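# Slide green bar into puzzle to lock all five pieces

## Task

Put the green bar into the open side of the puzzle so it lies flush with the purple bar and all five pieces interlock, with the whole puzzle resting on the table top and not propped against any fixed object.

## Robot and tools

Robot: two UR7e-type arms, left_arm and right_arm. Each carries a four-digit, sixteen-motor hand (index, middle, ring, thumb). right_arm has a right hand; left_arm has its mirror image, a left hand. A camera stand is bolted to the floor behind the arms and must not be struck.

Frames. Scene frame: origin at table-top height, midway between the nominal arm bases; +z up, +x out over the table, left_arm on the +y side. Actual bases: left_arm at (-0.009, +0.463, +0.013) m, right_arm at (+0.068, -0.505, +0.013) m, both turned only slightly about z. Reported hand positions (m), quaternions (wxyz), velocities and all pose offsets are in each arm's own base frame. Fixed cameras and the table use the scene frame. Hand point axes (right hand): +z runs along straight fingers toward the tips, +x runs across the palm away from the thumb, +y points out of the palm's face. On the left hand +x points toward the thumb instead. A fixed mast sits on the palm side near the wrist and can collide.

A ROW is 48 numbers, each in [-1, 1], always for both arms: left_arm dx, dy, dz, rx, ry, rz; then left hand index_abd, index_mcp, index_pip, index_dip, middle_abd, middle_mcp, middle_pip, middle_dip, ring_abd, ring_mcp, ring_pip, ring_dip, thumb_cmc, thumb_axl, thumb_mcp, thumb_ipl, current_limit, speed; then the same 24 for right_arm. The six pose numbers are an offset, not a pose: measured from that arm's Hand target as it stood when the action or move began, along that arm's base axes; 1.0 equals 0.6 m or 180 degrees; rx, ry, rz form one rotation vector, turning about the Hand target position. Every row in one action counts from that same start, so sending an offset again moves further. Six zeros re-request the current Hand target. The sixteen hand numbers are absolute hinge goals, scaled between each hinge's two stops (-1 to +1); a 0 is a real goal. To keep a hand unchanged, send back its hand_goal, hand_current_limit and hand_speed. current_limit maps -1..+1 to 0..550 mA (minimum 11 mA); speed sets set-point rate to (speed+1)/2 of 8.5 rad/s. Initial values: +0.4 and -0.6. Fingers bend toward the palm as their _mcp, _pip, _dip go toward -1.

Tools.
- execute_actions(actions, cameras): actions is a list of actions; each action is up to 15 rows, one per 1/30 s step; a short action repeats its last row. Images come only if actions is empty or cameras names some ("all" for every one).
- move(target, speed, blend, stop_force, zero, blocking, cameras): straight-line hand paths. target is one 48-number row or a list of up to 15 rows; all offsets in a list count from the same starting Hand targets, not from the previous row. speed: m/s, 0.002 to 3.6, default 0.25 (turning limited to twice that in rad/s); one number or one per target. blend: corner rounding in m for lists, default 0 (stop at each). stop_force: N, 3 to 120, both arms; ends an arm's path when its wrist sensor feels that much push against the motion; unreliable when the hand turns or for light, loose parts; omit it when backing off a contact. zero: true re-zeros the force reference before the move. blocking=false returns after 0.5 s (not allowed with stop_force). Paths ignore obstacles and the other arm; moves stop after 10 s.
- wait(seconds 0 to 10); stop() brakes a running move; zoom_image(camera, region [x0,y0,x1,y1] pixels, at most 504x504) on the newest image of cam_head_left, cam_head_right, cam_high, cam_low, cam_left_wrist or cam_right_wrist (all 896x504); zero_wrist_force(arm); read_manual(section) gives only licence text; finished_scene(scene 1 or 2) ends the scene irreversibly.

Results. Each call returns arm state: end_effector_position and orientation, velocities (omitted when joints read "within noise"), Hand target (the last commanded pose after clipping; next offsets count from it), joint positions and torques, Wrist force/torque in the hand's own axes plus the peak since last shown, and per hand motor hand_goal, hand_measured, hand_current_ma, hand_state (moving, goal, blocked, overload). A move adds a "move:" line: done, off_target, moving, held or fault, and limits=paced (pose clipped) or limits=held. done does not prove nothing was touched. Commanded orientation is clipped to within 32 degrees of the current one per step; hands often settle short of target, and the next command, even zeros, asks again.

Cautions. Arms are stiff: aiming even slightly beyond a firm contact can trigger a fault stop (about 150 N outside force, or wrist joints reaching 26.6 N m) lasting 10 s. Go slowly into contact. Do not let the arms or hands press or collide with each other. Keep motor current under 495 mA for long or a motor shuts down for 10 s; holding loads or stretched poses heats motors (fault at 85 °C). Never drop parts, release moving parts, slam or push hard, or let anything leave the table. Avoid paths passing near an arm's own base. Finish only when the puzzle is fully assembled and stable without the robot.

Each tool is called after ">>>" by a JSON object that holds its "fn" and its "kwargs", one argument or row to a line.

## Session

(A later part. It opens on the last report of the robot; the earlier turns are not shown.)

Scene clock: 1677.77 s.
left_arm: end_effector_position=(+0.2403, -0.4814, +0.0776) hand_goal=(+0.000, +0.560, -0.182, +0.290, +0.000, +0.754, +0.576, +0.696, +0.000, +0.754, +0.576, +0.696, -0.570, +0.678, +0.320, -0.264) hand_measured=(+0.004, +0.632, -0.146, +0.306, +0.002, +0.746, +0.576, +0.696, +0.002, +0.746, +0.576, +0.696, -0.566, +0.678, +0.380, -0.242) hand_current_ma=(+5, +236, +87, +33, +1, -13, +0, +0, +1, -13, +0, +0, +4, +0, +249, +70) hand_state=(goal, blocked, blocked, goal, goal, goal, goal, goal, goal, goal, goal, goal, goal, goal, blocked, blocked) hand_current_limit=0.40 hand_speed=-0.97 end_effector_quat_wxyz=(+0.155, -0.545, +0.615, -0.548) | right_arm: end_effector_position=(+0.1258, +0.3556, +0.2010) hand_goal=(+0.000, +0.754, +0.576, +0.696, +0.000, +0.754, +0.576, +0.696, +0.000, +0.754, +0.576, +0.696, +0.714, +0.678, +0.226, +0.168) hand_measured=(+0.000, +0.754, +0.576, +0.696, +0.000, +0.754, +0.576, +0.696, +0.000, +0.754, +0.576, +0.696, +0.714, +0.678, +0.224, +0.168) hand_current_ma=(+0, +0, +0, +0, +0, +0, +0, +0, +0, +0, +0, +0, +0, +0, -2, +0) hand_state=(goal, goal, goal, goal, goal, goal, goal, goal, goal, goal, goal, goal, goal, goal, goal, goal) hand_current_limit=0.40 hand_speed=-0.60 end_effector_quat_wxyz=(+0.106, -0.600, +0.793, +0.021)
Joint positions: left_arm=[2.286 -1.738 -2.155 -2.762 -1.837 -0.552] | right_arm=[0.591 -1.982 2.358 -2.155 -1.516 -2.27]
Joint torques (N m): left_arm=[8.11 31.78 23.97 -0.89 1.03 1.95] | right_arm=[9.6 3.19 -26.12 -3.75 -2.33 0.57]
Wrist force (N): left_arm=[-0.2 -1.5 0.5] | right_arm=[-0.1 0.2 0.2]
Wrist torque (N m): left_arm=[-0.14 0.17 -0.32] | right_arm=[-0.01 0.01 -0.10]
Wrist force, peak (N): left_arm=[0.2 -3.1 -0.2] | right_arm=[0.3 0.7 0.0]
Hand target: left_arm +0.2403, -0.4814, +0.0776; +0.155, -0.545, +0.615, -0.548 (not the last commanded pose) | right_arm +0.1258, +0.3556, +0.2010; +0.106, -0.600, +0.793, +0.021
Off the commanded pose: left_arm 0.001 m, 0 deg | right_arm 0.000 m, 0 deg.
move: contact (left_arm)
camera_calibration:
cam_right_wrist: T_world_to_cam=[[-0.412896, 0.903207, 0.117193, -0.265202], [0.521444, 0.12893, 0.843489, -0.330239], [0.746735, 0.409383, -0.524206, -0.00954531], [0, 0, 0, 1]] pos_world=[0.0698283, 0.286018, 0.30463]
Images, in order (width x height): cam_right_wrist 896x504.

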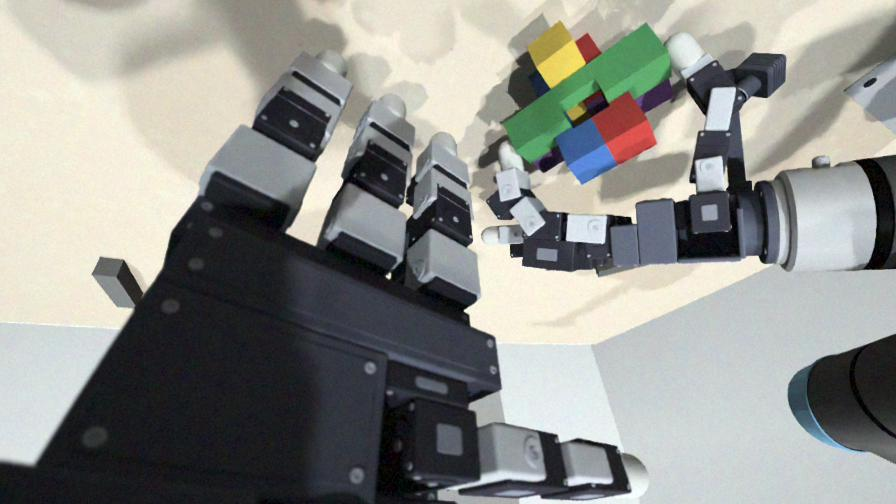

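>>> {"fn": "wait", "kwargs": {
  "seconds": 0.1,
  "cameras": ["all"]
}}

>>> {"fn": "zoom_image", "kwargs": {
  "camera": "cam_left_wrist",
  "region": [60, 0, 380, 250]
}}

>>> {"fn": "zoom_image", "kwargs": {
  "camera": "cam_low",
  "region": [490, 230, 550, 290]
}}

Scene clock: 1691.17 s.
left_arm: end_effector_position=(+0.2403, -0.4814, +0.0776) hand_goal=(+0.000, +0.560, -0.182, +0.290, +0.000, +0.754, +0.576, +0.696, +0.000, +0.754, +0.576, +0.696, -0.570, +0.678, +0.320, -0.264) hand_measured=(+0.004, +0.632, -0.146, +0.306, +0.002, +0.746, +0.576, +0.696, +0.002, +0.746, +0.576, +0.696, -0.566, +0.678, +0.380, -0.242) hand_current_ma=(+5, +236, +87, +33, +1, -13, +0, +0, +1, -13, +0, +0, +4, +0, +249, +70) hand_state=(goal, blocked, blocked, goal, goal, goal, goal, goal, goal, goal, goal, goal, goal, goal, blocked, blocked) hand_current_limit=0.40 hand_speed=-0.97 end_effector_quat_wxyz=(+0.155, -0.545, +0.615, -0.548) | right_arm: end_effector_position=(+0.1258, +0.3556, +0.2010) hand_goal=(+0.000, +0.754, +0.576, +0.696, +0.000, +0.754, +0.576, +0.696, +0.000, +0.754, +0.576, +0.696, +0.714, +0.678, +0.226, +0.168) hand_measured=(+0.000, +0.754, +0.576, +0.696, +0.000, +0.754, +0.576, +0.696, +0.000, +0.754, +0.576, +0.696, +0.714, +0.678, +0.224, +0.168) hand_current_ma=(+0, +0, +0, +0, +0, +0, +0, +0, +0, +0, +0, +0, +0, +0, -2, +0) hand_state=(goal, goal, goal, goal, goal, goal, goal, goal, goal, goal, goal, goal, goal, goal, goal, goal) hand_current_limit=0.40 hand_speed=-0.60 end_effector_quat_wxyz=(+0.106, -0.600, +0.793, +0.021)
Joint positions: left_arm=[2.286 -1.738 -2.155 -2.762 -1.837 -0.552] | right_arm=[0.591 -1.982 2.358 -2.155 -1.516 -2.27]
Joint torques (N m): left_arm=[5.8 31.79 24.13 0.78 1.06 1.9] | right_arm=[9.04 5.01 -26.56 -3.4 -2.1 0.64]
Wrist force (N): left_arm=[-0.1 -1.5 0.7] | right_arm=[0.2 0.7 0.1]
Wrist torque (N m): left_arm=[-0.16 0.15 -0.32] | right_arm=[0.08 -0.03 -0.06]
Wrist force, peak (N): left_arm=[-0.6 -1.8 0.6] | right_arm=[0.2 0.7 0.1]
Hand target: left_arm +0.2403, -0.4814, +0.0776; +0.155, -0.545, +0.615, -0.548 (not the last commanded pose) | right_arm +0.1258, +0.3556, +0.2010; +0.106, -0.600, +0.793, +0.021
Off the commanded pose: left_arm 0.001 m, 0 deg | right_arm 0.000 m, 0 deg.
wait: 0.10 s; at rest from the start
camera_calibration:
cam_left_wrist: T_world_to_cam=[[0.55451, 0.804677, 0.212163, 0.195827], [-0.487868, 0.107801, 0.866235, 0.0500688], [0.674169, -0.583844, 0.452353, -0.356138], [0, 0, 0, 1]] pos_world=[0.155936, -0.370904, 0.0761815]
cam_right_wrist: T_world_to_cam=[[-0.412896, 0.903207, 0.117193, -0.265202], [0.521444, 0.12893, 0.843489, -0.330239], [0.746735, 0.409383, -0.524206, -0.00954531], [0, 0, 0, 1]] pos_world=[0.0698283, 0.286018, 0.30463]

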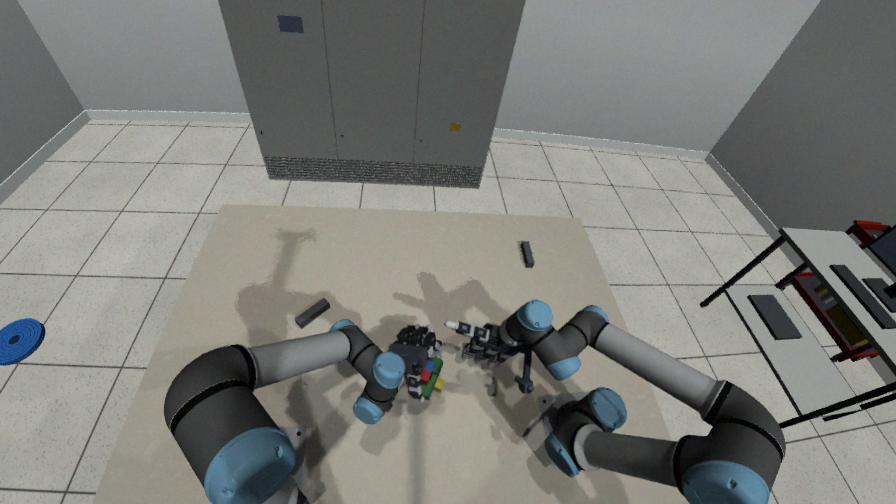

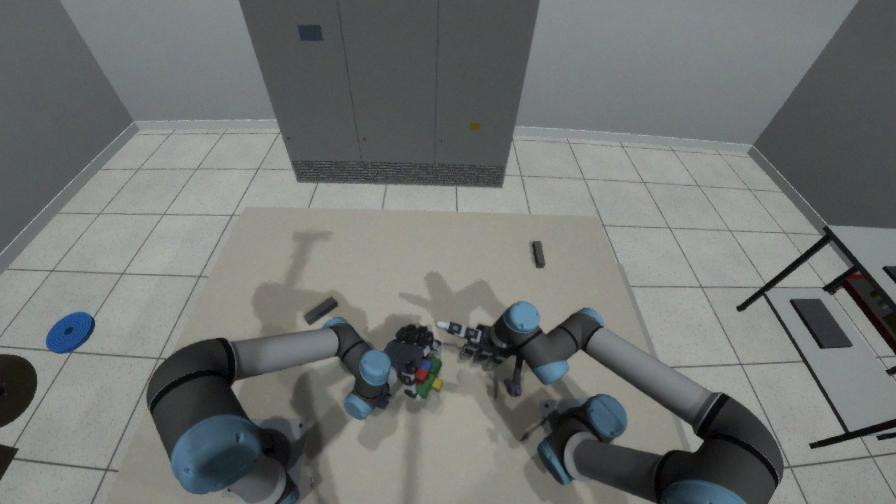

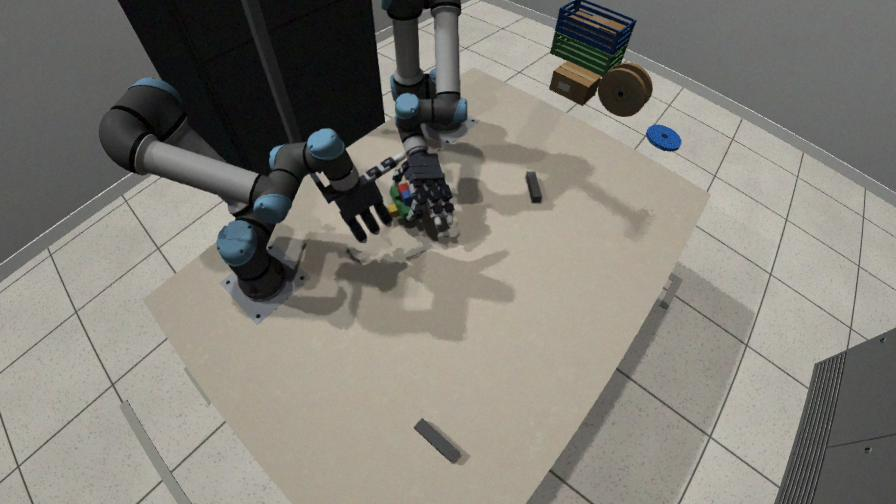

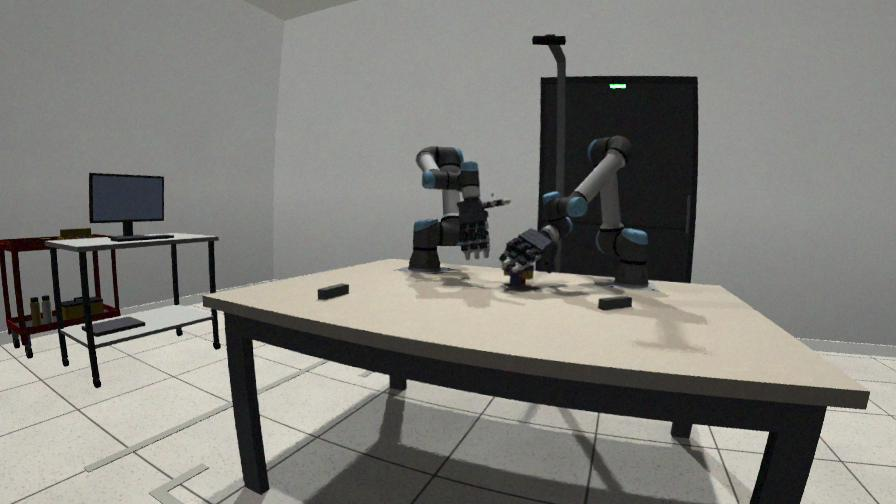

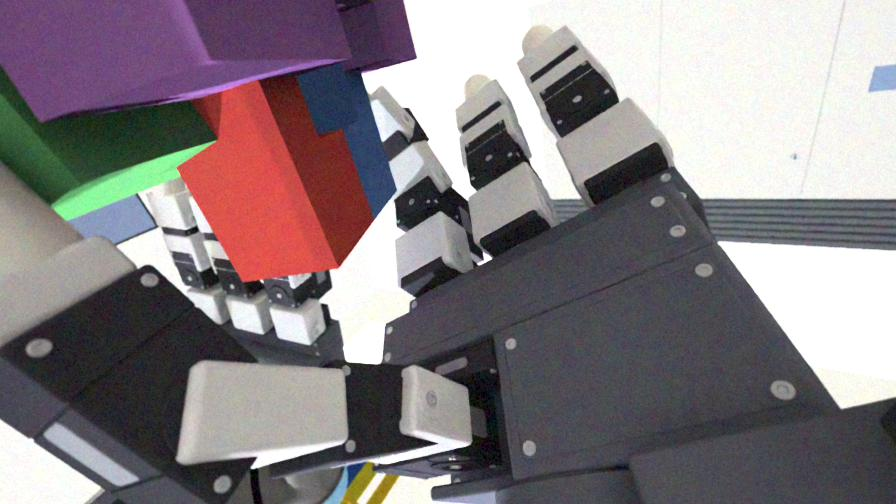

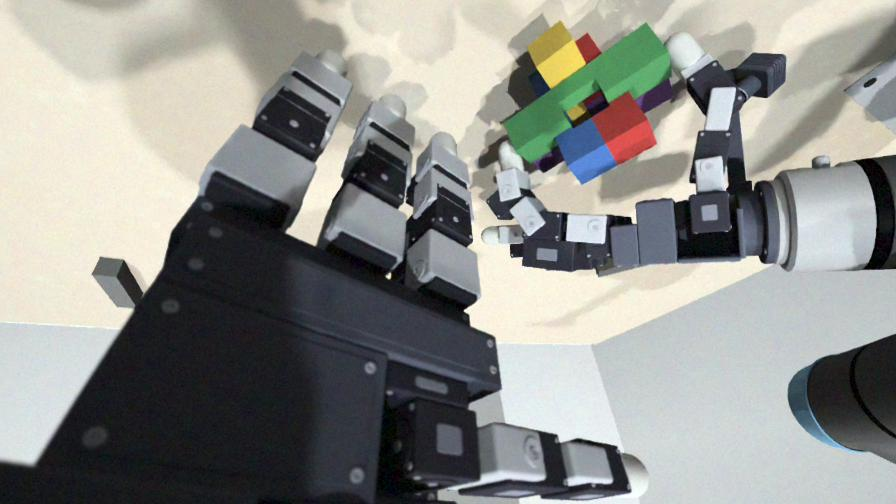

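Scaled by 1.575 from the camera's 896x504 image, which has a finer 1280x720 frame.

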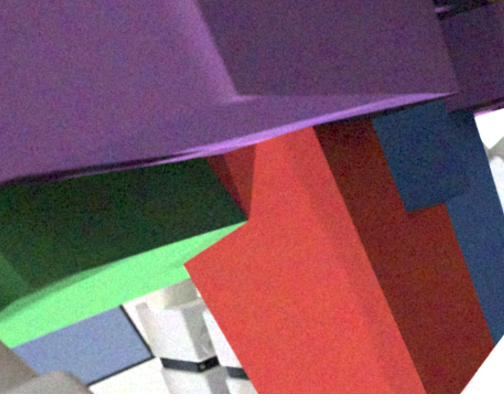

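Scaled by 8.400 from the camera's 896x504 image, which has a finer 1280x720 frame.

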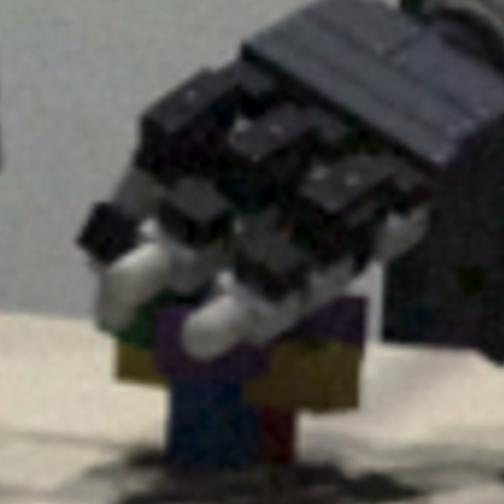

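>>> {"fn": "zoom_image", "kwargs": {
  "camera": "cam_right_wrist",
  "region": [520, 15, 580, 75]
}}

>>> {"fn": "zoom_image", "kwargs": {
  "camera": "cam_right_wrist",
  "region": [535, 45, 595, 105]
}}

>>> {"fn": "zoom_image", "kwargs": {
  "camera": "cam_right_wrist",
  "region": [500, 95, 560, 155]
}}

>>> {"fn": "zoom_image", "kwargs": {
  "camera": "cam_right_wrist",
  "region": [625, 15, 685, 75]
}}

>>> {"fn": "zoom_image", "kwargs": {
  "camera": "cam_right_wrist",
  "region": [555, 65, 615, 125]
}}

Scaled by 8.400 from the camera's 896x504 image, which has a finer 1280x720 frame.

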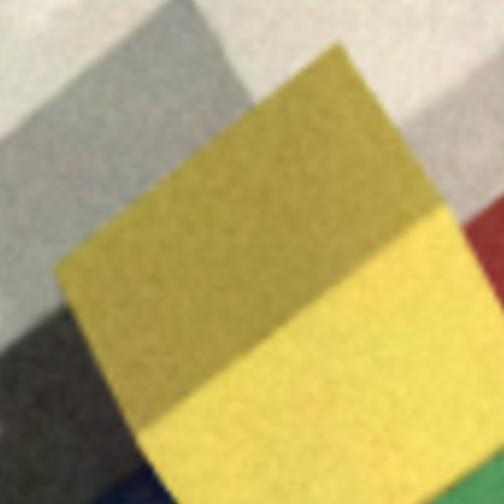

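Scaled by 8.400 from the camera's 896x504 image, which has a finer 1280x720 frame.

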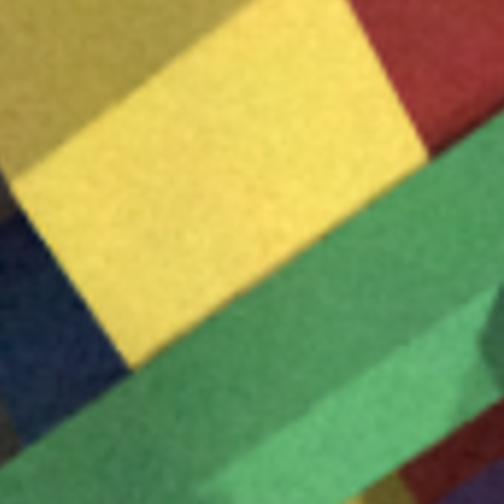

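Scaled by 8.400 from the camera's 896x504 image, which has a finer 1280x720 frame.

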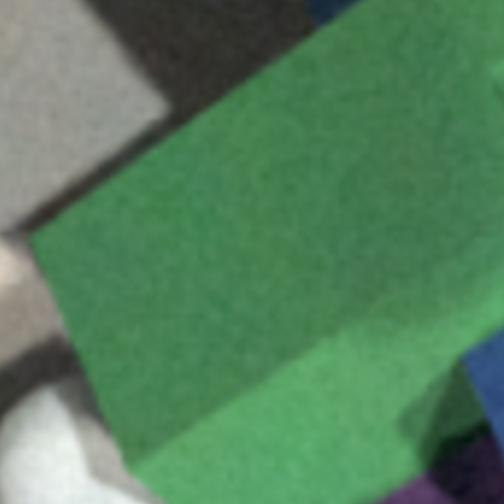

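Scaled by 8.400 from the camera's 896x504 image, which has a finer 1280x720 frame.

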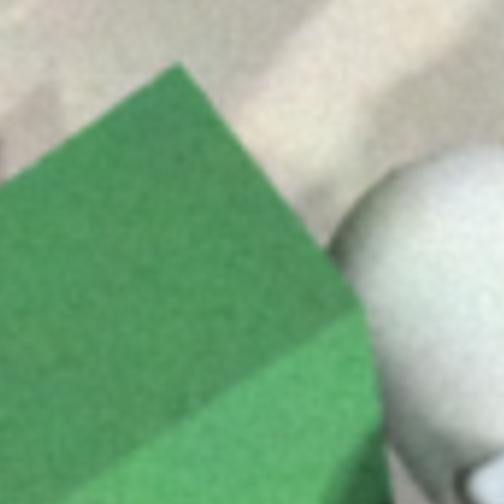

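Scaled by 8.400 from the camera's 896x504 image, which has a finer 1280x720 frame.

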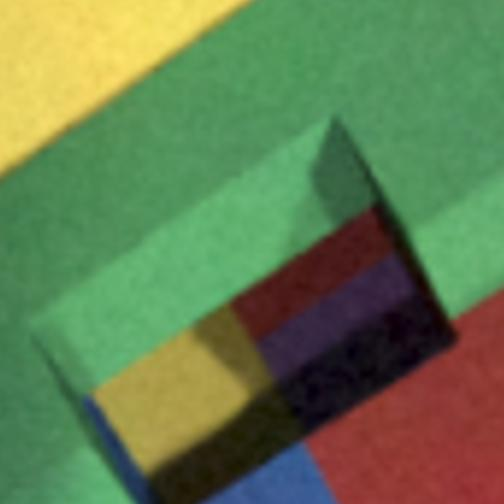

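>>> {"fn": "move", "kwargs": {
  "target": [
    [0,0,0.006,0,0,0,0,0.56,-0.182,0.29,0,0.754,0.576,0.696,0,0.754,0.576,0.696,-0.571,0.678,0.32,-0.265,0.4,-0.97,0,0,0,0,0,0,0,0.754,0.576,0.696,0,0.754,0.576,0.696,0,0.754,0.576,0.696,0.714,0.678,0.226,0.168,0.4,-0.6],
    [-0.0007,-0.0014,0.006,0,0,0,0,0.56,-0.182,0.29,0,0.754,0.576,0.696,0,0.754,0.576,0.696,-0.571,0.678,0.32,-0.265,0.4,-0.97,0,0,0,0,0,0,0,0.754,0.576,0.696,0,0.754,0.576,0.696,0,0.754,0.576,0.696,0.714,0.678,0.226,0.168,0.4,-0.6]
  ],
  "speed": 0.01,
  "cameras": ["cam_right_wrist"]
}}

>>> {"fn": "zoom_image", "kwargs": {
  "camera": "cam_right_wrist",
  "region": [500, 95, 560, 155]
}}

>>> {"fn": "zoom_image", "kwargs": {
  "camera": "cam_right_wrist",
  "region": [625, 15, 685, 75]
}}

>>> {"fn": "zoom_image", "kwargs": {
  "camera": "cam_right_wrist",
  "region": [540, 110, 600, 170]
}}

>>> {"fn": "zoom_image", "kwargs": {
  "camera": "cam_right_wrist",
  "region": [600, 60, 660, 120]
}}

>>> {"fn": "zoom_image", "kwargs": {
  "camera": "cam_right_wrist",
  "region": [535, 45, 595, 105]
}}

Scene clock: 1816.10 s.
left_arm: end_effector_position=(+0.2399, -0.4822, +0.0813) hand_goal=(+0.000, +0.560, -0.182, +0.290, +0.000, +0.754, +0.576, +0.696, +0.000, +0.754, +0.576, +0.696, -0.570, +0.678, +0.320, -0.264) hand_measured=(+0.002, +0.632, -0.146, +0.306, +0.002, +0.746, +0.576, +0.696, +0.002, +0.746, +0.576, +0.696, -0.578, +0.678, +0.380, -0.242) hand_current_ma=(+1, +236, +87, +33, +1, -13, +0, +0, +1, -13, +0, +0, -13, +0, +249, +70) hand_state=(goal, blocked, blocked, goal, goal, goal, goal, goal, goal, goal, goal, goal, goal, goal, blocked, blocked) hand_current_limit=0.40 hand_speed=-0.97 end_effector_quat_wxyz=(+0.155, -0.545, +0.615, -0.548) | right_arm: end_effector_position=(+0.1258, +0.3556, +0.2010) hand_goal=(+0.000, +0.754, +0.576, +0.696, +0.000, +0.754, +0.576, +0.696, +0.000, +0.754, +0.576, +0.696, +0.714, +0.678, +0.226, +0.168) hand_measured=(+0.000, +0.754, +0.576, +0.696, +0.000, +0.754, +0.576, +0.696, +0.000, +0.754, +0.576, +0.696, +0.714, +0.678, +0.224, +0.168) hand_current_ma=(+0, +0, +0, +0, +0, +0, +0, +0, +0, +0, +0, +0, +0, +0, -2, +0) hand_state=(goal, goal, goal, goal, goal, goal, goal, goal, goal, goal, goal, goal, goal, goal, goal, goal) hand_current_limit=0.40 hand_speed=-0.60 end_effector_quat_wxyz=(+0.106, -0.600, +0.793, +0.021)
Joint positions: left_arm=[2.284 -1.733 -2.149 -2.774 -1.839 -0.552] | right_arm=[0.591 -1.982 2.358 -2.155 -1.516 -2.27]
Joint torques (N m): left_arm=[-10.16 14.03 24.04 -0.62 -1.07 -2.27] | right_arm=[9.79 4.74 -25.79 -3.61 -2.4 0.6]
Wrist force (N): left_arm=[-1.5 -0.3 0.6] | right_arm=[-0.1 0.3 0.1]
Wrist torque (N m): left_arm=[-0.12 0.15 -0.12] | right_arm=[0.03 0.00 -0.10]
Wrist force, peak (N): left_arm=[-0.4 -1.9 0.4] | right_arm=[-0.1 0.8 -0.2]
Hand target: left_arm +0.2399, -0.4823, +0.0812; +0.155, -0.545, +0.615, -0.548 | right_arm +0.1258, +0.3556, +0.2010; +0.106, -0.600, +0.793, +0.021
Off the commanded pose: left_arm 0.000 m, 0 deg | right_arm 0.000 m, 0 deg.
move: done
camera_calibration:
cam_right_wrist: T_world_to_cam=[[-0.412896, 0.903207, 0.117193, -0.265202], [0.521444, 0.12893, 0.843489, -0.330239], [0.746735, 0.409383, -0.524206, -0.00954531], [0, 0, 0, 1]] pos_world=[0.0698283, 0.286018, 0.30463]
Images, in order (width x height): cam_right_wrist 896x504.

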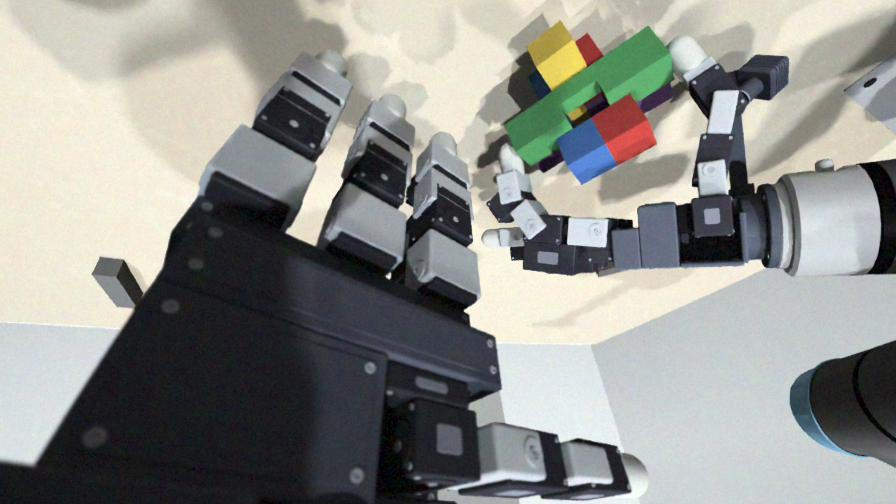

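Scaled by 8.400 from the camera's 896x504 image, which has a finer 1280x720 frame.

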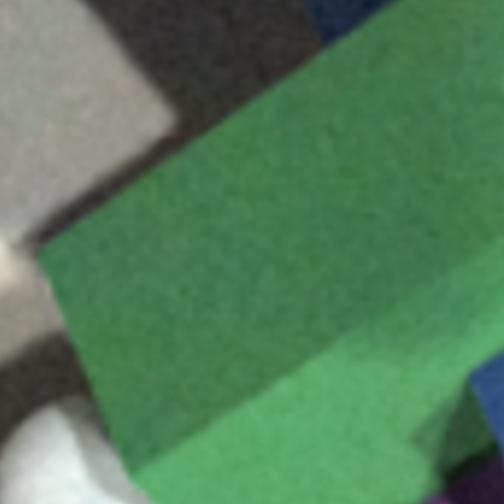

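Scaled by 8.400 from the camera's 896x504 image, which has a finer 1280x720 frame.

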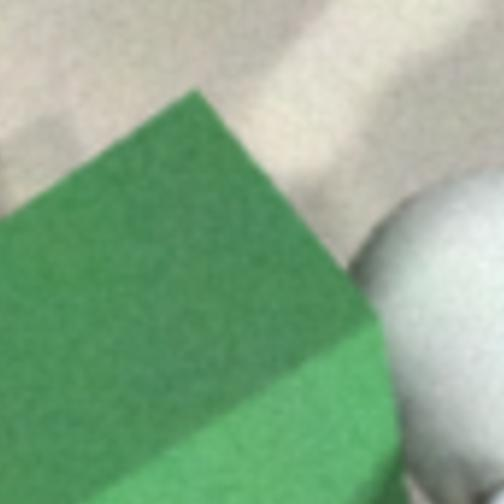

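Scaled by 8.400 from the camera's 896x504 image, which has a finer 1280x720 frame.

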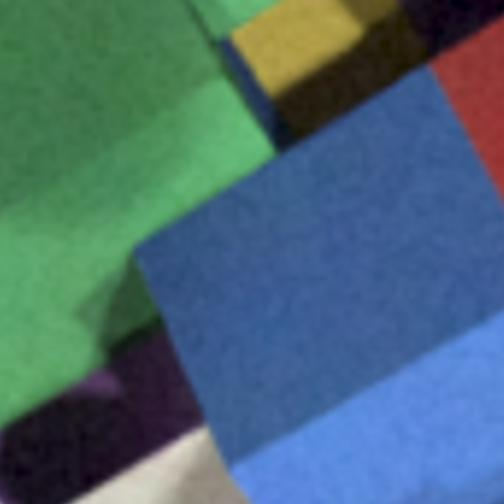

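Scaled by 8.400 from the camera's 896x504 image, which has a finer 1280x720 frame.

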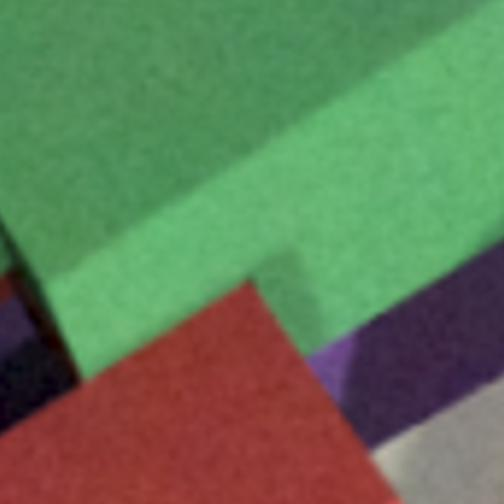

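Scaled by 8.400 from the camera's 896x504 image, which has a finer 1280x720 frame.

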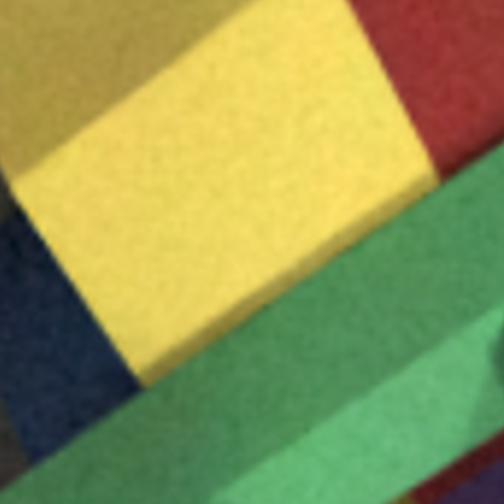

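>>> {"fn": "move", "kwargs": {
  "target": [-0.0024,-0.0045,0.0070,0.0444,-0.0230,0,0,0.56,-0.182,0.29,0,0.754,0.576,0.696,0,0.754,0.576,0.696,-0.571,0.678,0.32,-0.265,0.4,-0.97,0,0,0,0,0,0,0,0.754,0.576,0.696,0,0.754,0.576,0.696,0,0.754,0.576,0.696,0.714,0.678,0.226,0.168,0.4,-0.6],
  "speed": 0.03,
  "cameras": ["cam_right_wrist"]
}}

>>> {"fn": "zoom_image", "kwargs": {
  "camera": "cam_right_wrist",
  "region": [500, 95, 560, 155]
}}

>>> {"fn": "zoom_image", "kwargs": {
  "camera": "cam_right_wrist",
  "region": [625, 15, 685, 75]
}}

>>> {"fn": "zoom_image", "kwargs": {
  "camera": "cam_right_wrist",
  "region": [540, 110, 600, 170]
}}

>>> {"fn": "zoom_image", "kwargs": {
  "camera": "cam_right_wrist",
  "region": [600, 60, 660, 120]
}}

>>> {"fn": "zoom_image", "kwargs": {
  "camera": "cam_right_wrist",
  "region": [535, 45, 595, 105]
}}

Scene clock: 1875.03 s.
left_arm: end_effector_position=(+0.2384, -0.4850, +0.0854) hand_goal=(+0.000, +0.560, -0.182, +0.290, +0.000, +0.754, +0.576, +0.696, +0.000, +0.754, +0.576, +0.696, -0.570, +0.678, +0.320, -0.264) hand_measured=(+0.000, +0.632, -0.146, +0.306, +0.002, +0.746, +0.576, +0.696, +0.002, +0.746, +0.576, +0.696, -0.578, +0.678, +0.380, -0.242) hand_current_ma=(+1, +236, +87, +33, +1, -13, +0, +0, +1, -13, +0, +0, -14, +0, +249, +70) hand_state=(goal, blocked, blocked, goal, goal, goal, goal, goal, goal, goal, goal, goal, goal, goal, blocked, blocked) hand_current_limit=0.40 hand_speed=-0.97 end_effector_quat_wxyz=(+0.215, -0.513, +0.646, -0.523) | right_arm: end_effector_position=(+0.1258, +0.3556, +0.2010) hand_goal=(+0.000, +0.754, +0.576, +0.696, +0.000, +0.754, +0.576, +0.696, +0.000, +0.754, +0.576, +0.696, +0.714, +0.678, +0.226, +0.168) hand_measured=(+0.000, +0.754, +0.576, +0.696, +0.000, +0.754, +0.576, +0.696, +0.000, +0.754, +0.576, +0.696, +0.714, +0.678, +0.224, +0.168) hand_current_ma=(+0, +0, +0, +0, +0, +0, +0, +0, +0, +0, +0, +0, +0, +0, -2, +0) hand_state=(goal, goal, goal, goal, goal, goal, goal, goal, goal, goal, goal, goal, goal, goal, goal, goal) hand_current_limit=0.40 hand_speed=-0.60 end_effector_quat_wxyz=(+0.106, -0.600, +0.793, +0.021)
Joint positions: left_arm=[2.211 -1.757 -2.075 -2.851 -1.961 -0.441] | right_arm=[0.591 -1.982 2.358 -2.155 -1.516 -2.27]
Joint torques (N m): left_arm=[-10.24 15.51 25.03 -0.9 -1.16 1.87] | right_arm=[10.06 4.17 -26.41 -3.52 -2.14 0.43]
Wrist force (N): left_arm=[-1.2 -0.1 1.2] | right_arm=[0.2 0.4 0.0]
Wrist torque (N m): left_arm=[-0.14 0.15 -0.34] | right_arm=[0.05 -0.03 -0.07]
Wrist force, peak (N): left_arm=[-1.8 -0.7 1.2] | right_arm=[0.1 0.8 0.2]
Hand target: left_arm +0.2384, -0.4850, +0.0854; +0.215, -0.513, +0.646, -0.523 | right_arm +0.1258, +0.3556, +0.2010; +0.106, -0.600, +0.793, +0.021
Off the commanded pose: left_arm 0.000 m, 0 deg | right_arm 0.000 m, 0 deg.
move: done
camera_calibration:
cam_right_wrist: T_world_to_cam=[[-0.412896, 0.903207, 0.117193, -0.265202], [0.521444, 0.12893, 0.843489, -0.330239], [0.746735, 0.409383, -0.524206, -0.00954531], [0, 0, 0, 1]] pos_world=[0.0698283, 0.286018, 0.30463]
Images, in order (width x height): cam_right_wrist 896x504.

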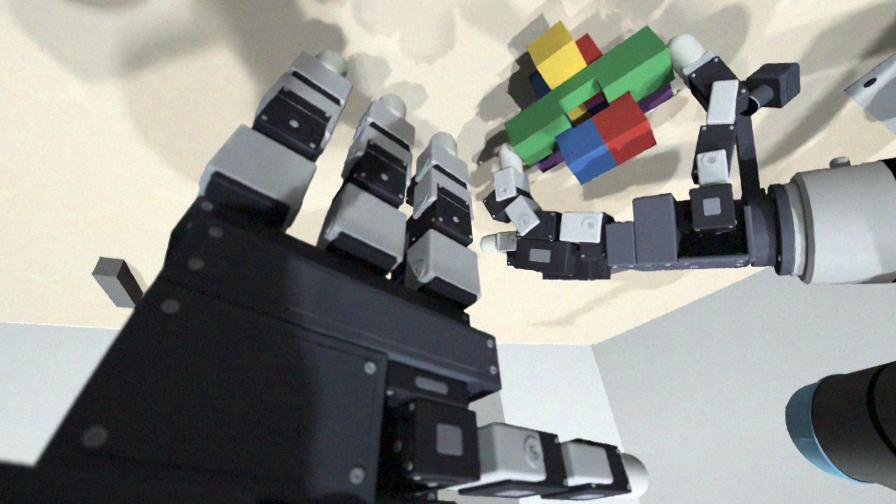

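Scaled by 8.400 from the camera's 896x504 image, which has a finer 1280x720 frame.

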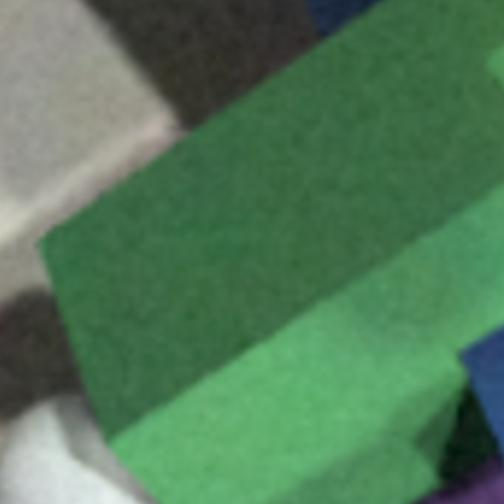

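Scaled by 8.400 from the camera's 896x504 image, which has a finer 1280x720 frame.

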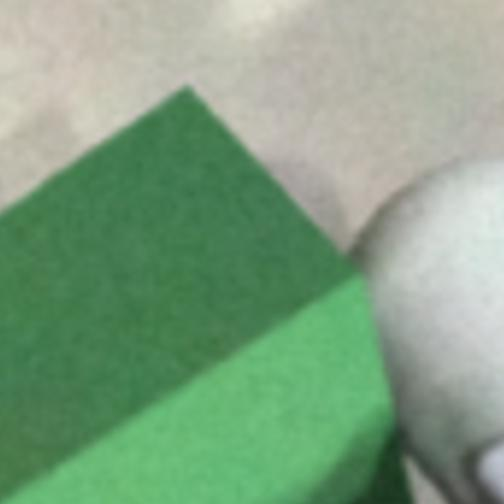

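Scaled by 8.400 from the camera's 896x504 image, which has a finer 1280x720 frame.

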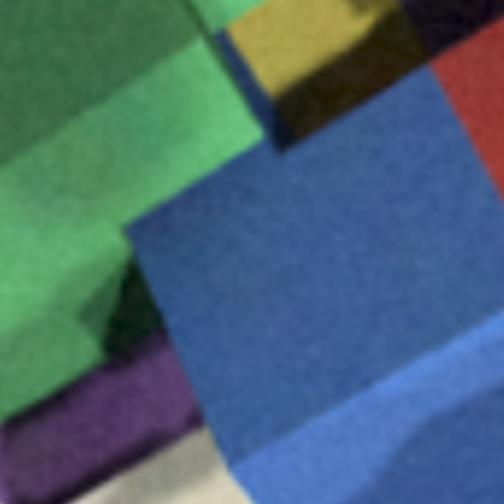

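Scaled by 8.400 from the camera's 896x504 image, which has a finer 1280x720 frame.

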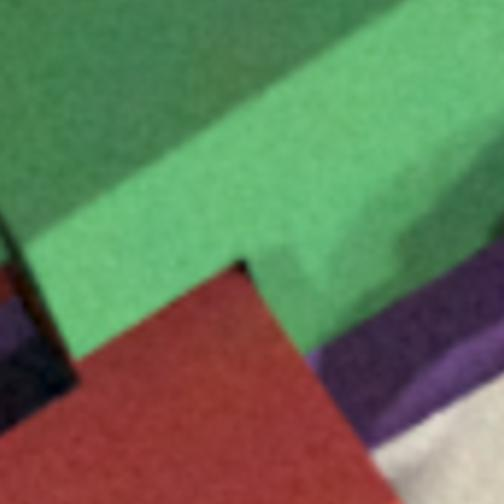

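Scaled by 8.400 from the camera's 896x504 image, which has a finer 1280x720 frame.

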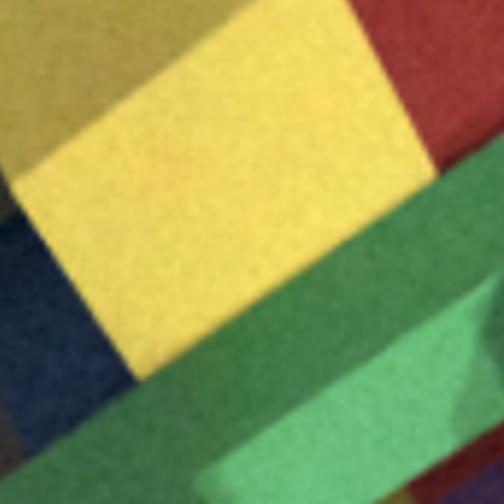

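>>> {"fn": "move", "kwargs": {
  "target": [0.00153,0.00296,0,0,0,0,0,0.56,-0.182,0.29,0,0.754,0.576,0.696,0,0.754,0.576,0.696,-0.571,0.678,0.32,-0.265,0.4,-0.97,0,0,0,0,0,0,0,0.754,0.576,0.696,0,0.754,0.576,0.696,0,0.754,0.576,0.696,0.714,0.678,0.226,0.168,0.4,-0.6],
  "speed": 0.01,
  "cameras": ["cam_right_wrist"]
}}

>>> {"fn": "zoom_image", "kwargs": {
  "camera": "cam_right_wrist",
  "region": [540, 110, 600, 170]
}}

>>> {"fn": "zoom_image", "kwargs": {
  "camera": "cam_right_wrist",
  "region": [600, 60, 660, 120]
}}

>>> {"fn": "zoom_image", "kwargs": {
  "camera": "cam_right_wrist",
  "region": [555, 155, 595, 195]
}}

>>> {"fn": "zoom_image", "kwargs": {
  "camera": "cam_right_wrist",
  "region": [625, 110, 665, 150]
}}

Scene clock: 1890.30 s.
left_arm: end_effector_position=(+0.2393, -0.4833, +0.0854) hand_goal=(+0.000, +0.560, -0.182, +0.290, +0.000, +0.754, +0.576, +0.696, +0.000, +0.754, +0.576, +0.696, -0.570, +0.678, +0.320, -0.264) hand_measured=(+0.000, +0.632, -0.146, +0.306, +0.002, +0.746, +0.576, +0.696, +0.002, +0.746, +0.576, +0.696, -0.578, +0.678, +0.380, -0.242) hand_current_ma=(+1, +236, +87, +33, +1, -13, +0, +0, +1, -13, +0, +0, -14, +0, +249, +70) hand_state=(goal, blocked, blocked, goal, goal, goal, goal, goal, goal, goal, goal, goal, goal, goal, blocked, blocked) hand_current_limit=0.40 hand_speed=-0.97 end_effector_quat_wxyz=(+0.215, -0.513, +0.646, -0.523) | right_arm: end_effector_position=(+0.1258, +0.3556, +0.2010) hand_goal=(+0.000, +0.754, +0.576, +0.696, +0.000, +0.754, +0.576, +0.696, +0.000, +0.754, +0.576, +0.696, +0.714, +0.678, +0.226, +0.168) hand_measured=(+0.000, +0.754, +0.576, +0.696, +0.000, +0.754, +0.576, +0.696, +0.000, +0.754, +0.576, +0.696, +0.714, +0.678, +0.224, +0.168) hand_current_ma=(+0, +0, +0, +0, +0, +0, +0, +0, +0, +0, +0, +0, +0, +0, -2, +0) hand_state=(goal, goal, goal, goal, goal, goal, goal, goal, goal, goal, goal, goal, goal, goal, goal, goal) hand_current_limit=0.40 hand_speed=-0.60 end_effector_quat_wxyz=(+0.106, -0.600, +0.793, +0.021)
Joint positions: left_arm=[2.216 -1.754 -2.079 -2.85 -1.956 -0.439] | right_arm=[0.591 -1.982 2.358 -2.155 -1.516 -2.27]
Joint torques (N m): left_arm=[8.8 34.67 9.52 2.35 1.31 2.04] | right_arm=[9.77 4.31 -26.99 -3.3 -2.06 0.44]
Wrist force (N): left_arm=[-1.1 -0.2 1.3] | right_arm=[-0.1 0.5 0.1]
Wrist torque (N m): left_arm=[-0.12 0.14 -0.33] | right_arm=[0.05 0.00 -0.09]
Wrist force, peak (N): left_arm=[-1.2 0.0 1.7] | right_arm=[0.1 0.7 0.1]
Hand target: left_arm +0.2393, -0.4832, +0.0854; +0.215, -0.513, +0.646, -0.523 | right_arm +0.1258, +0.3556, +0.2010; +0.106, -0.600, +0.793, +0.021
Off the commanded pose: left_arm 0.000 m, 0 deg | right_arm 0.000 m, 0 deg.
move: done
camera_calibration:
cam_right_wrist: T_world_to_cam=[[-0.412896, 0.903207, 0.117193, -0.265202], [0.521444, 0.12893, 0.843489, -0.330239], [0.746735, 0.409383, -0.524206, -0.00954531], [0, 0, 0, 1]] pos_world=[0.0698283, 0.286018, 0.30463]
Images, in order (width x height): cam_right_wrist 896x504.

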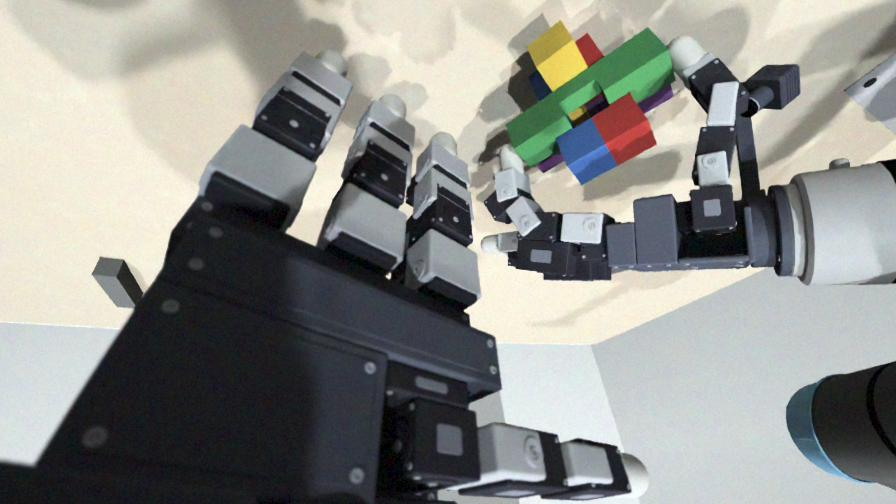

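Scaled by 8.400 from the camera's 896x504 image, which has a finer 1280x720 frame.

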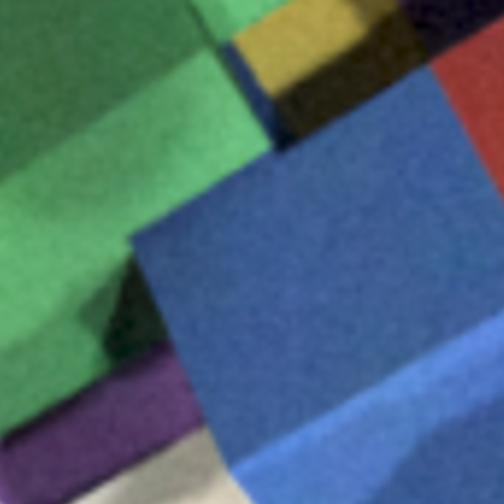

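Scaled by 8.400 from the camera's 896x504 image, which has a finer 1280x720 frame.

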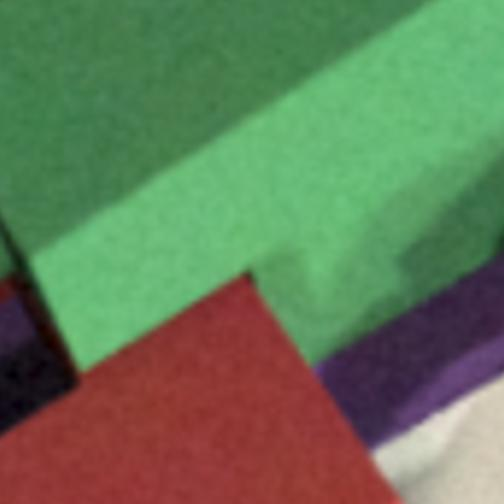

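Scaled by 12.600 from the camera's 896x504 image, which has a finer 1280x720 frame.

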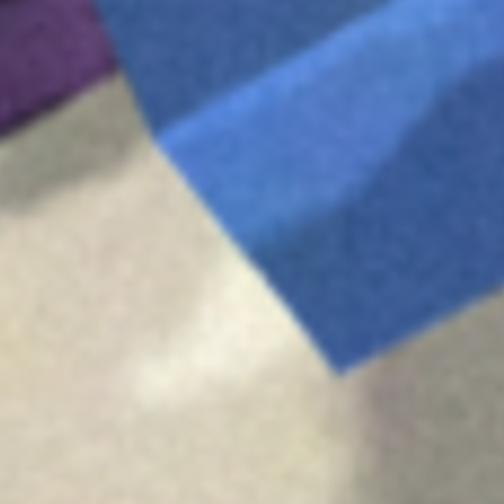

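Scaled by 12.600 from the camera's 896x504 image, which has a finer 1280x720 frame.

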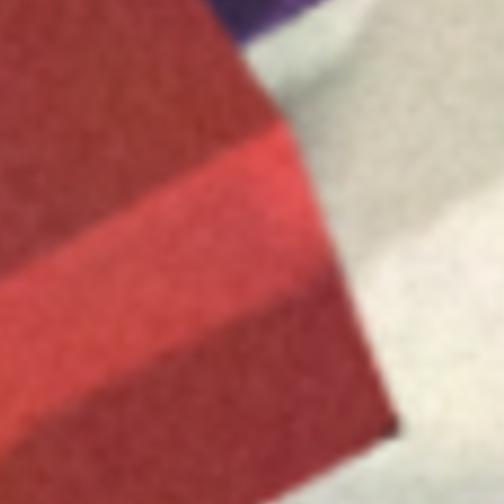

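>>> {"fn": "move", "kwargs": {
  "target": [0.00069,0.00133,0,0,0,0,0,0.56,-0.182,0.29,0,0.754,0.576,0.696,0,0.754,0.576,0.696,-0.571,0.678,0.32,-0.265,0.4,-0.97,0,0,0,0,0,0,0,0.754,0.576,0.696,0,0.754,0.576,0.696,0,0.754,0.576,0.696,0.714,0.678,0.226,0.168,0.4,-0.6],
  "speed": 0.01,
  "cameras": ["cam_right_wrist"]
}}

>>> {"fn": "zoom_image", "kwargs": {
  "camera": "cam_right_wrist",
  "region": [540, 110, 600, 170]
}}

>>> {"fn": "zoom_image", "kwargs": {
  "camera": "cam_right_wrist",
  "region": [600, 60, 660, 120]
}}

>>> {"fn": "zoom_image", "kwargs": {
  "camera": "cam_right_wrist",
  "region": [555, 155, 595, 195]
}}

>>> {"fn": "zoom_image", "kwargs": {
  "camera": "cam_right_wrist",
  "region": [625, 110, 665, 150]
}}

>>> {"fn": "zoom_image", "kwargs": {
  "camera": "cam_right_wrist",
  "region": [535, 45, 595, 105]
}}

Scene clock: 1896.47 s.
left_arm: end_effector_position=(+0.2397, -0.4824, +0.0854) hand_goal=(+0.000, +0.560, -0.182, +0.290, +0.000, +0.754, +0.576, +0.696, +0.000, +0.754, +0.576, +0.696, -0.570, +0.678, +0.320, -0.264) hand_measured=(+0.000, +0.632, -0.146, +0.306, +0.002, +0.746, +0.576, +0.696, +0.002, +0.746, +0.576, +0.696, -0.578, +0.678, +0.380, -0.242) hand_current_ma=(+1, +236, +87, +33, +1, -13, +0, +0, +1, -13, +0, +0, -14, +0, +249, +70) hand_state=(goal, blocked, blocked, goal, goal, goal, goal, goal, goal, goal, goal, goal, goal, goal, blocked, blocked) hand_current_limit=0.40 hand_speed=-0.97 end_effector_quat_wxyz=(+0.215, -0.513, +0.646, -0.523) | right_arm: end_effector_position=(+0.1258, +0.3556, +0.2010) hand_goal=(+0.000, +0.754, +0.576, +0.696, +0.000, +0.754, +0.576, +0.696, +0.000, +0.754, +0.576, +0.696, +0.714, +0.678, +0.226, +0.168) hand_measured=(+0.000, +0.754, +0.576, +0.696, +0.000, +0.754, +0.576, +0.696, +0.000, +0.754, +0.576, +0.696, +0.714, +0.678, +0.224, +0.168) hand_current_ma=(+0, +0, +0, +0, +0, +0, +0, +0, +0, +0, +0, +0, +0, +0, -2, +0) hand_state=(goal, goal, goal, goal, goal, goal, goal, goal, goal, goal, goal, goal, goal, goal, goal, goal) hand_current_limit=0.40 hand_speed=-0.60 end_effector_quat_wxyz=(+0.106, -0.600, +0.793, +0.021)
Joint positions: left_arm=[2.219 -1.752 -2.081 -2.849 -1.954 -0.438] | right_arm=[0.591 -1.982 2.358 -2.155 -1.516 -2.27]
Joint torques (N m): left_arm=[8.82 33.95 10.12 2.26 1.25 1.95] | right_arm=[9.34 5.11 -26.21 -3.63 -2.3 0.09]
Wrist force (N): left_arm=[-1.2 -0.5 1.4] | right_arm=[0.3 0.2 0.1]
Wrist torque (N m): left_arm=[-0.16 0.16 -0.33] | right_arm=[0.01 -0.04 -0.07]
Wrist force, peak (N): left_arm=[-1.5 -0.3 1.5] | right_arm=[0.3 0.7 -0.4]
Hand target: left_arm +0.2397, -0.4824, +0.0854; +0.215, -0.513, +0.646, -0.523 | right_arm +0.1258, +0.3556, +0.2010; +0.106, -0.600, +0.793, +0.021
Off the commanded pose: left_arm 0.000 m, 0 deg | right_arm 0.000 m, 0 deg.
move: done
camera_calibration:
cam_right_wrist: T_world_to_cam=[[-0.412896, 0.903207, 0.117193, -0.265202], [0.521444, 0.12893, 0.843489, -0.330239], [0.746735, 0.409383, -0.524206, -0.00954531], [0, 0, 0, 1]] pos_world=[0.0698283, 0.286018, 0.30463]
Images, in order (width x height): cam_right_wrist 896x504.

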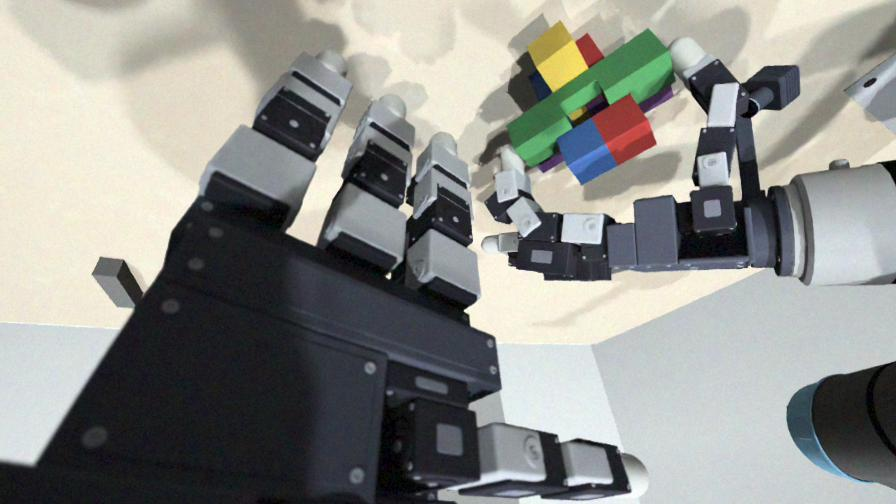

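Scaled by 8.400 from the camera's 896x504 image, which has a finer 1280x720 frame.

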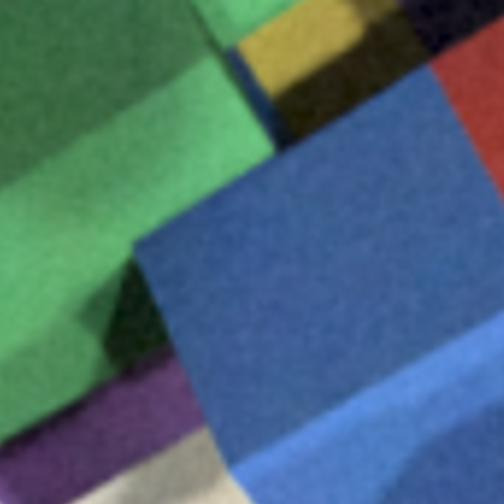

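Scaled by 8.400 from the camera's 896x504 image, which has a finer 1280x720 frame.

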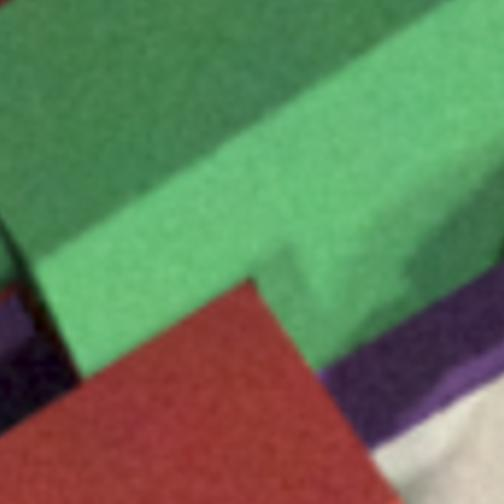

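Scaled by 12.600 from the camera's 896x504 image, which has a finer 1280x720 frame.

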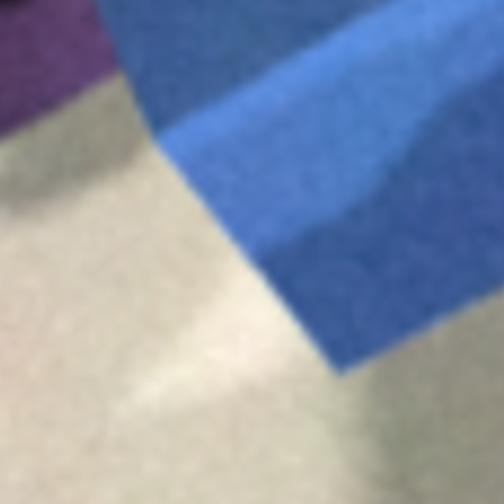

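Scaled by 12.600 from the camera's 896x504 image, which has a finer 1280x720 frame.

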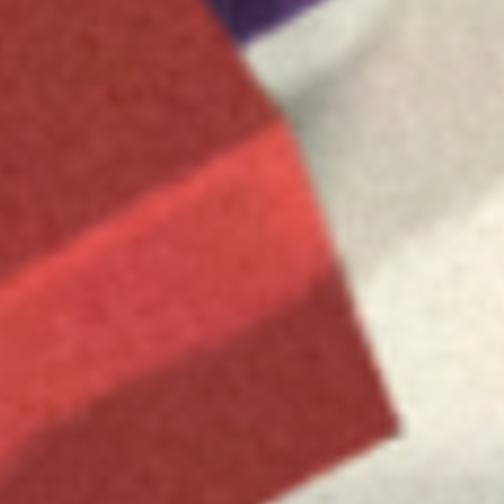

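Scaled by 8.400 from the camera's 896x504 image, which has a finer 1280x720 frame.

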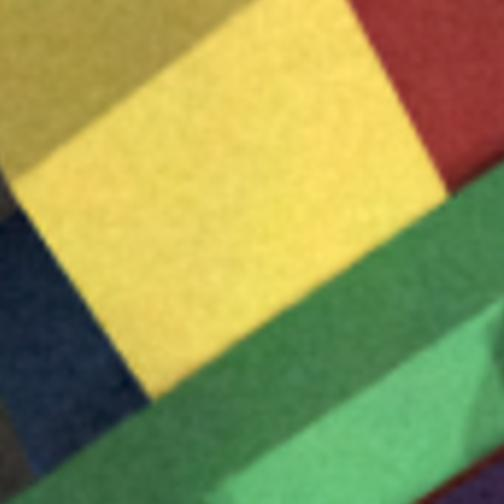

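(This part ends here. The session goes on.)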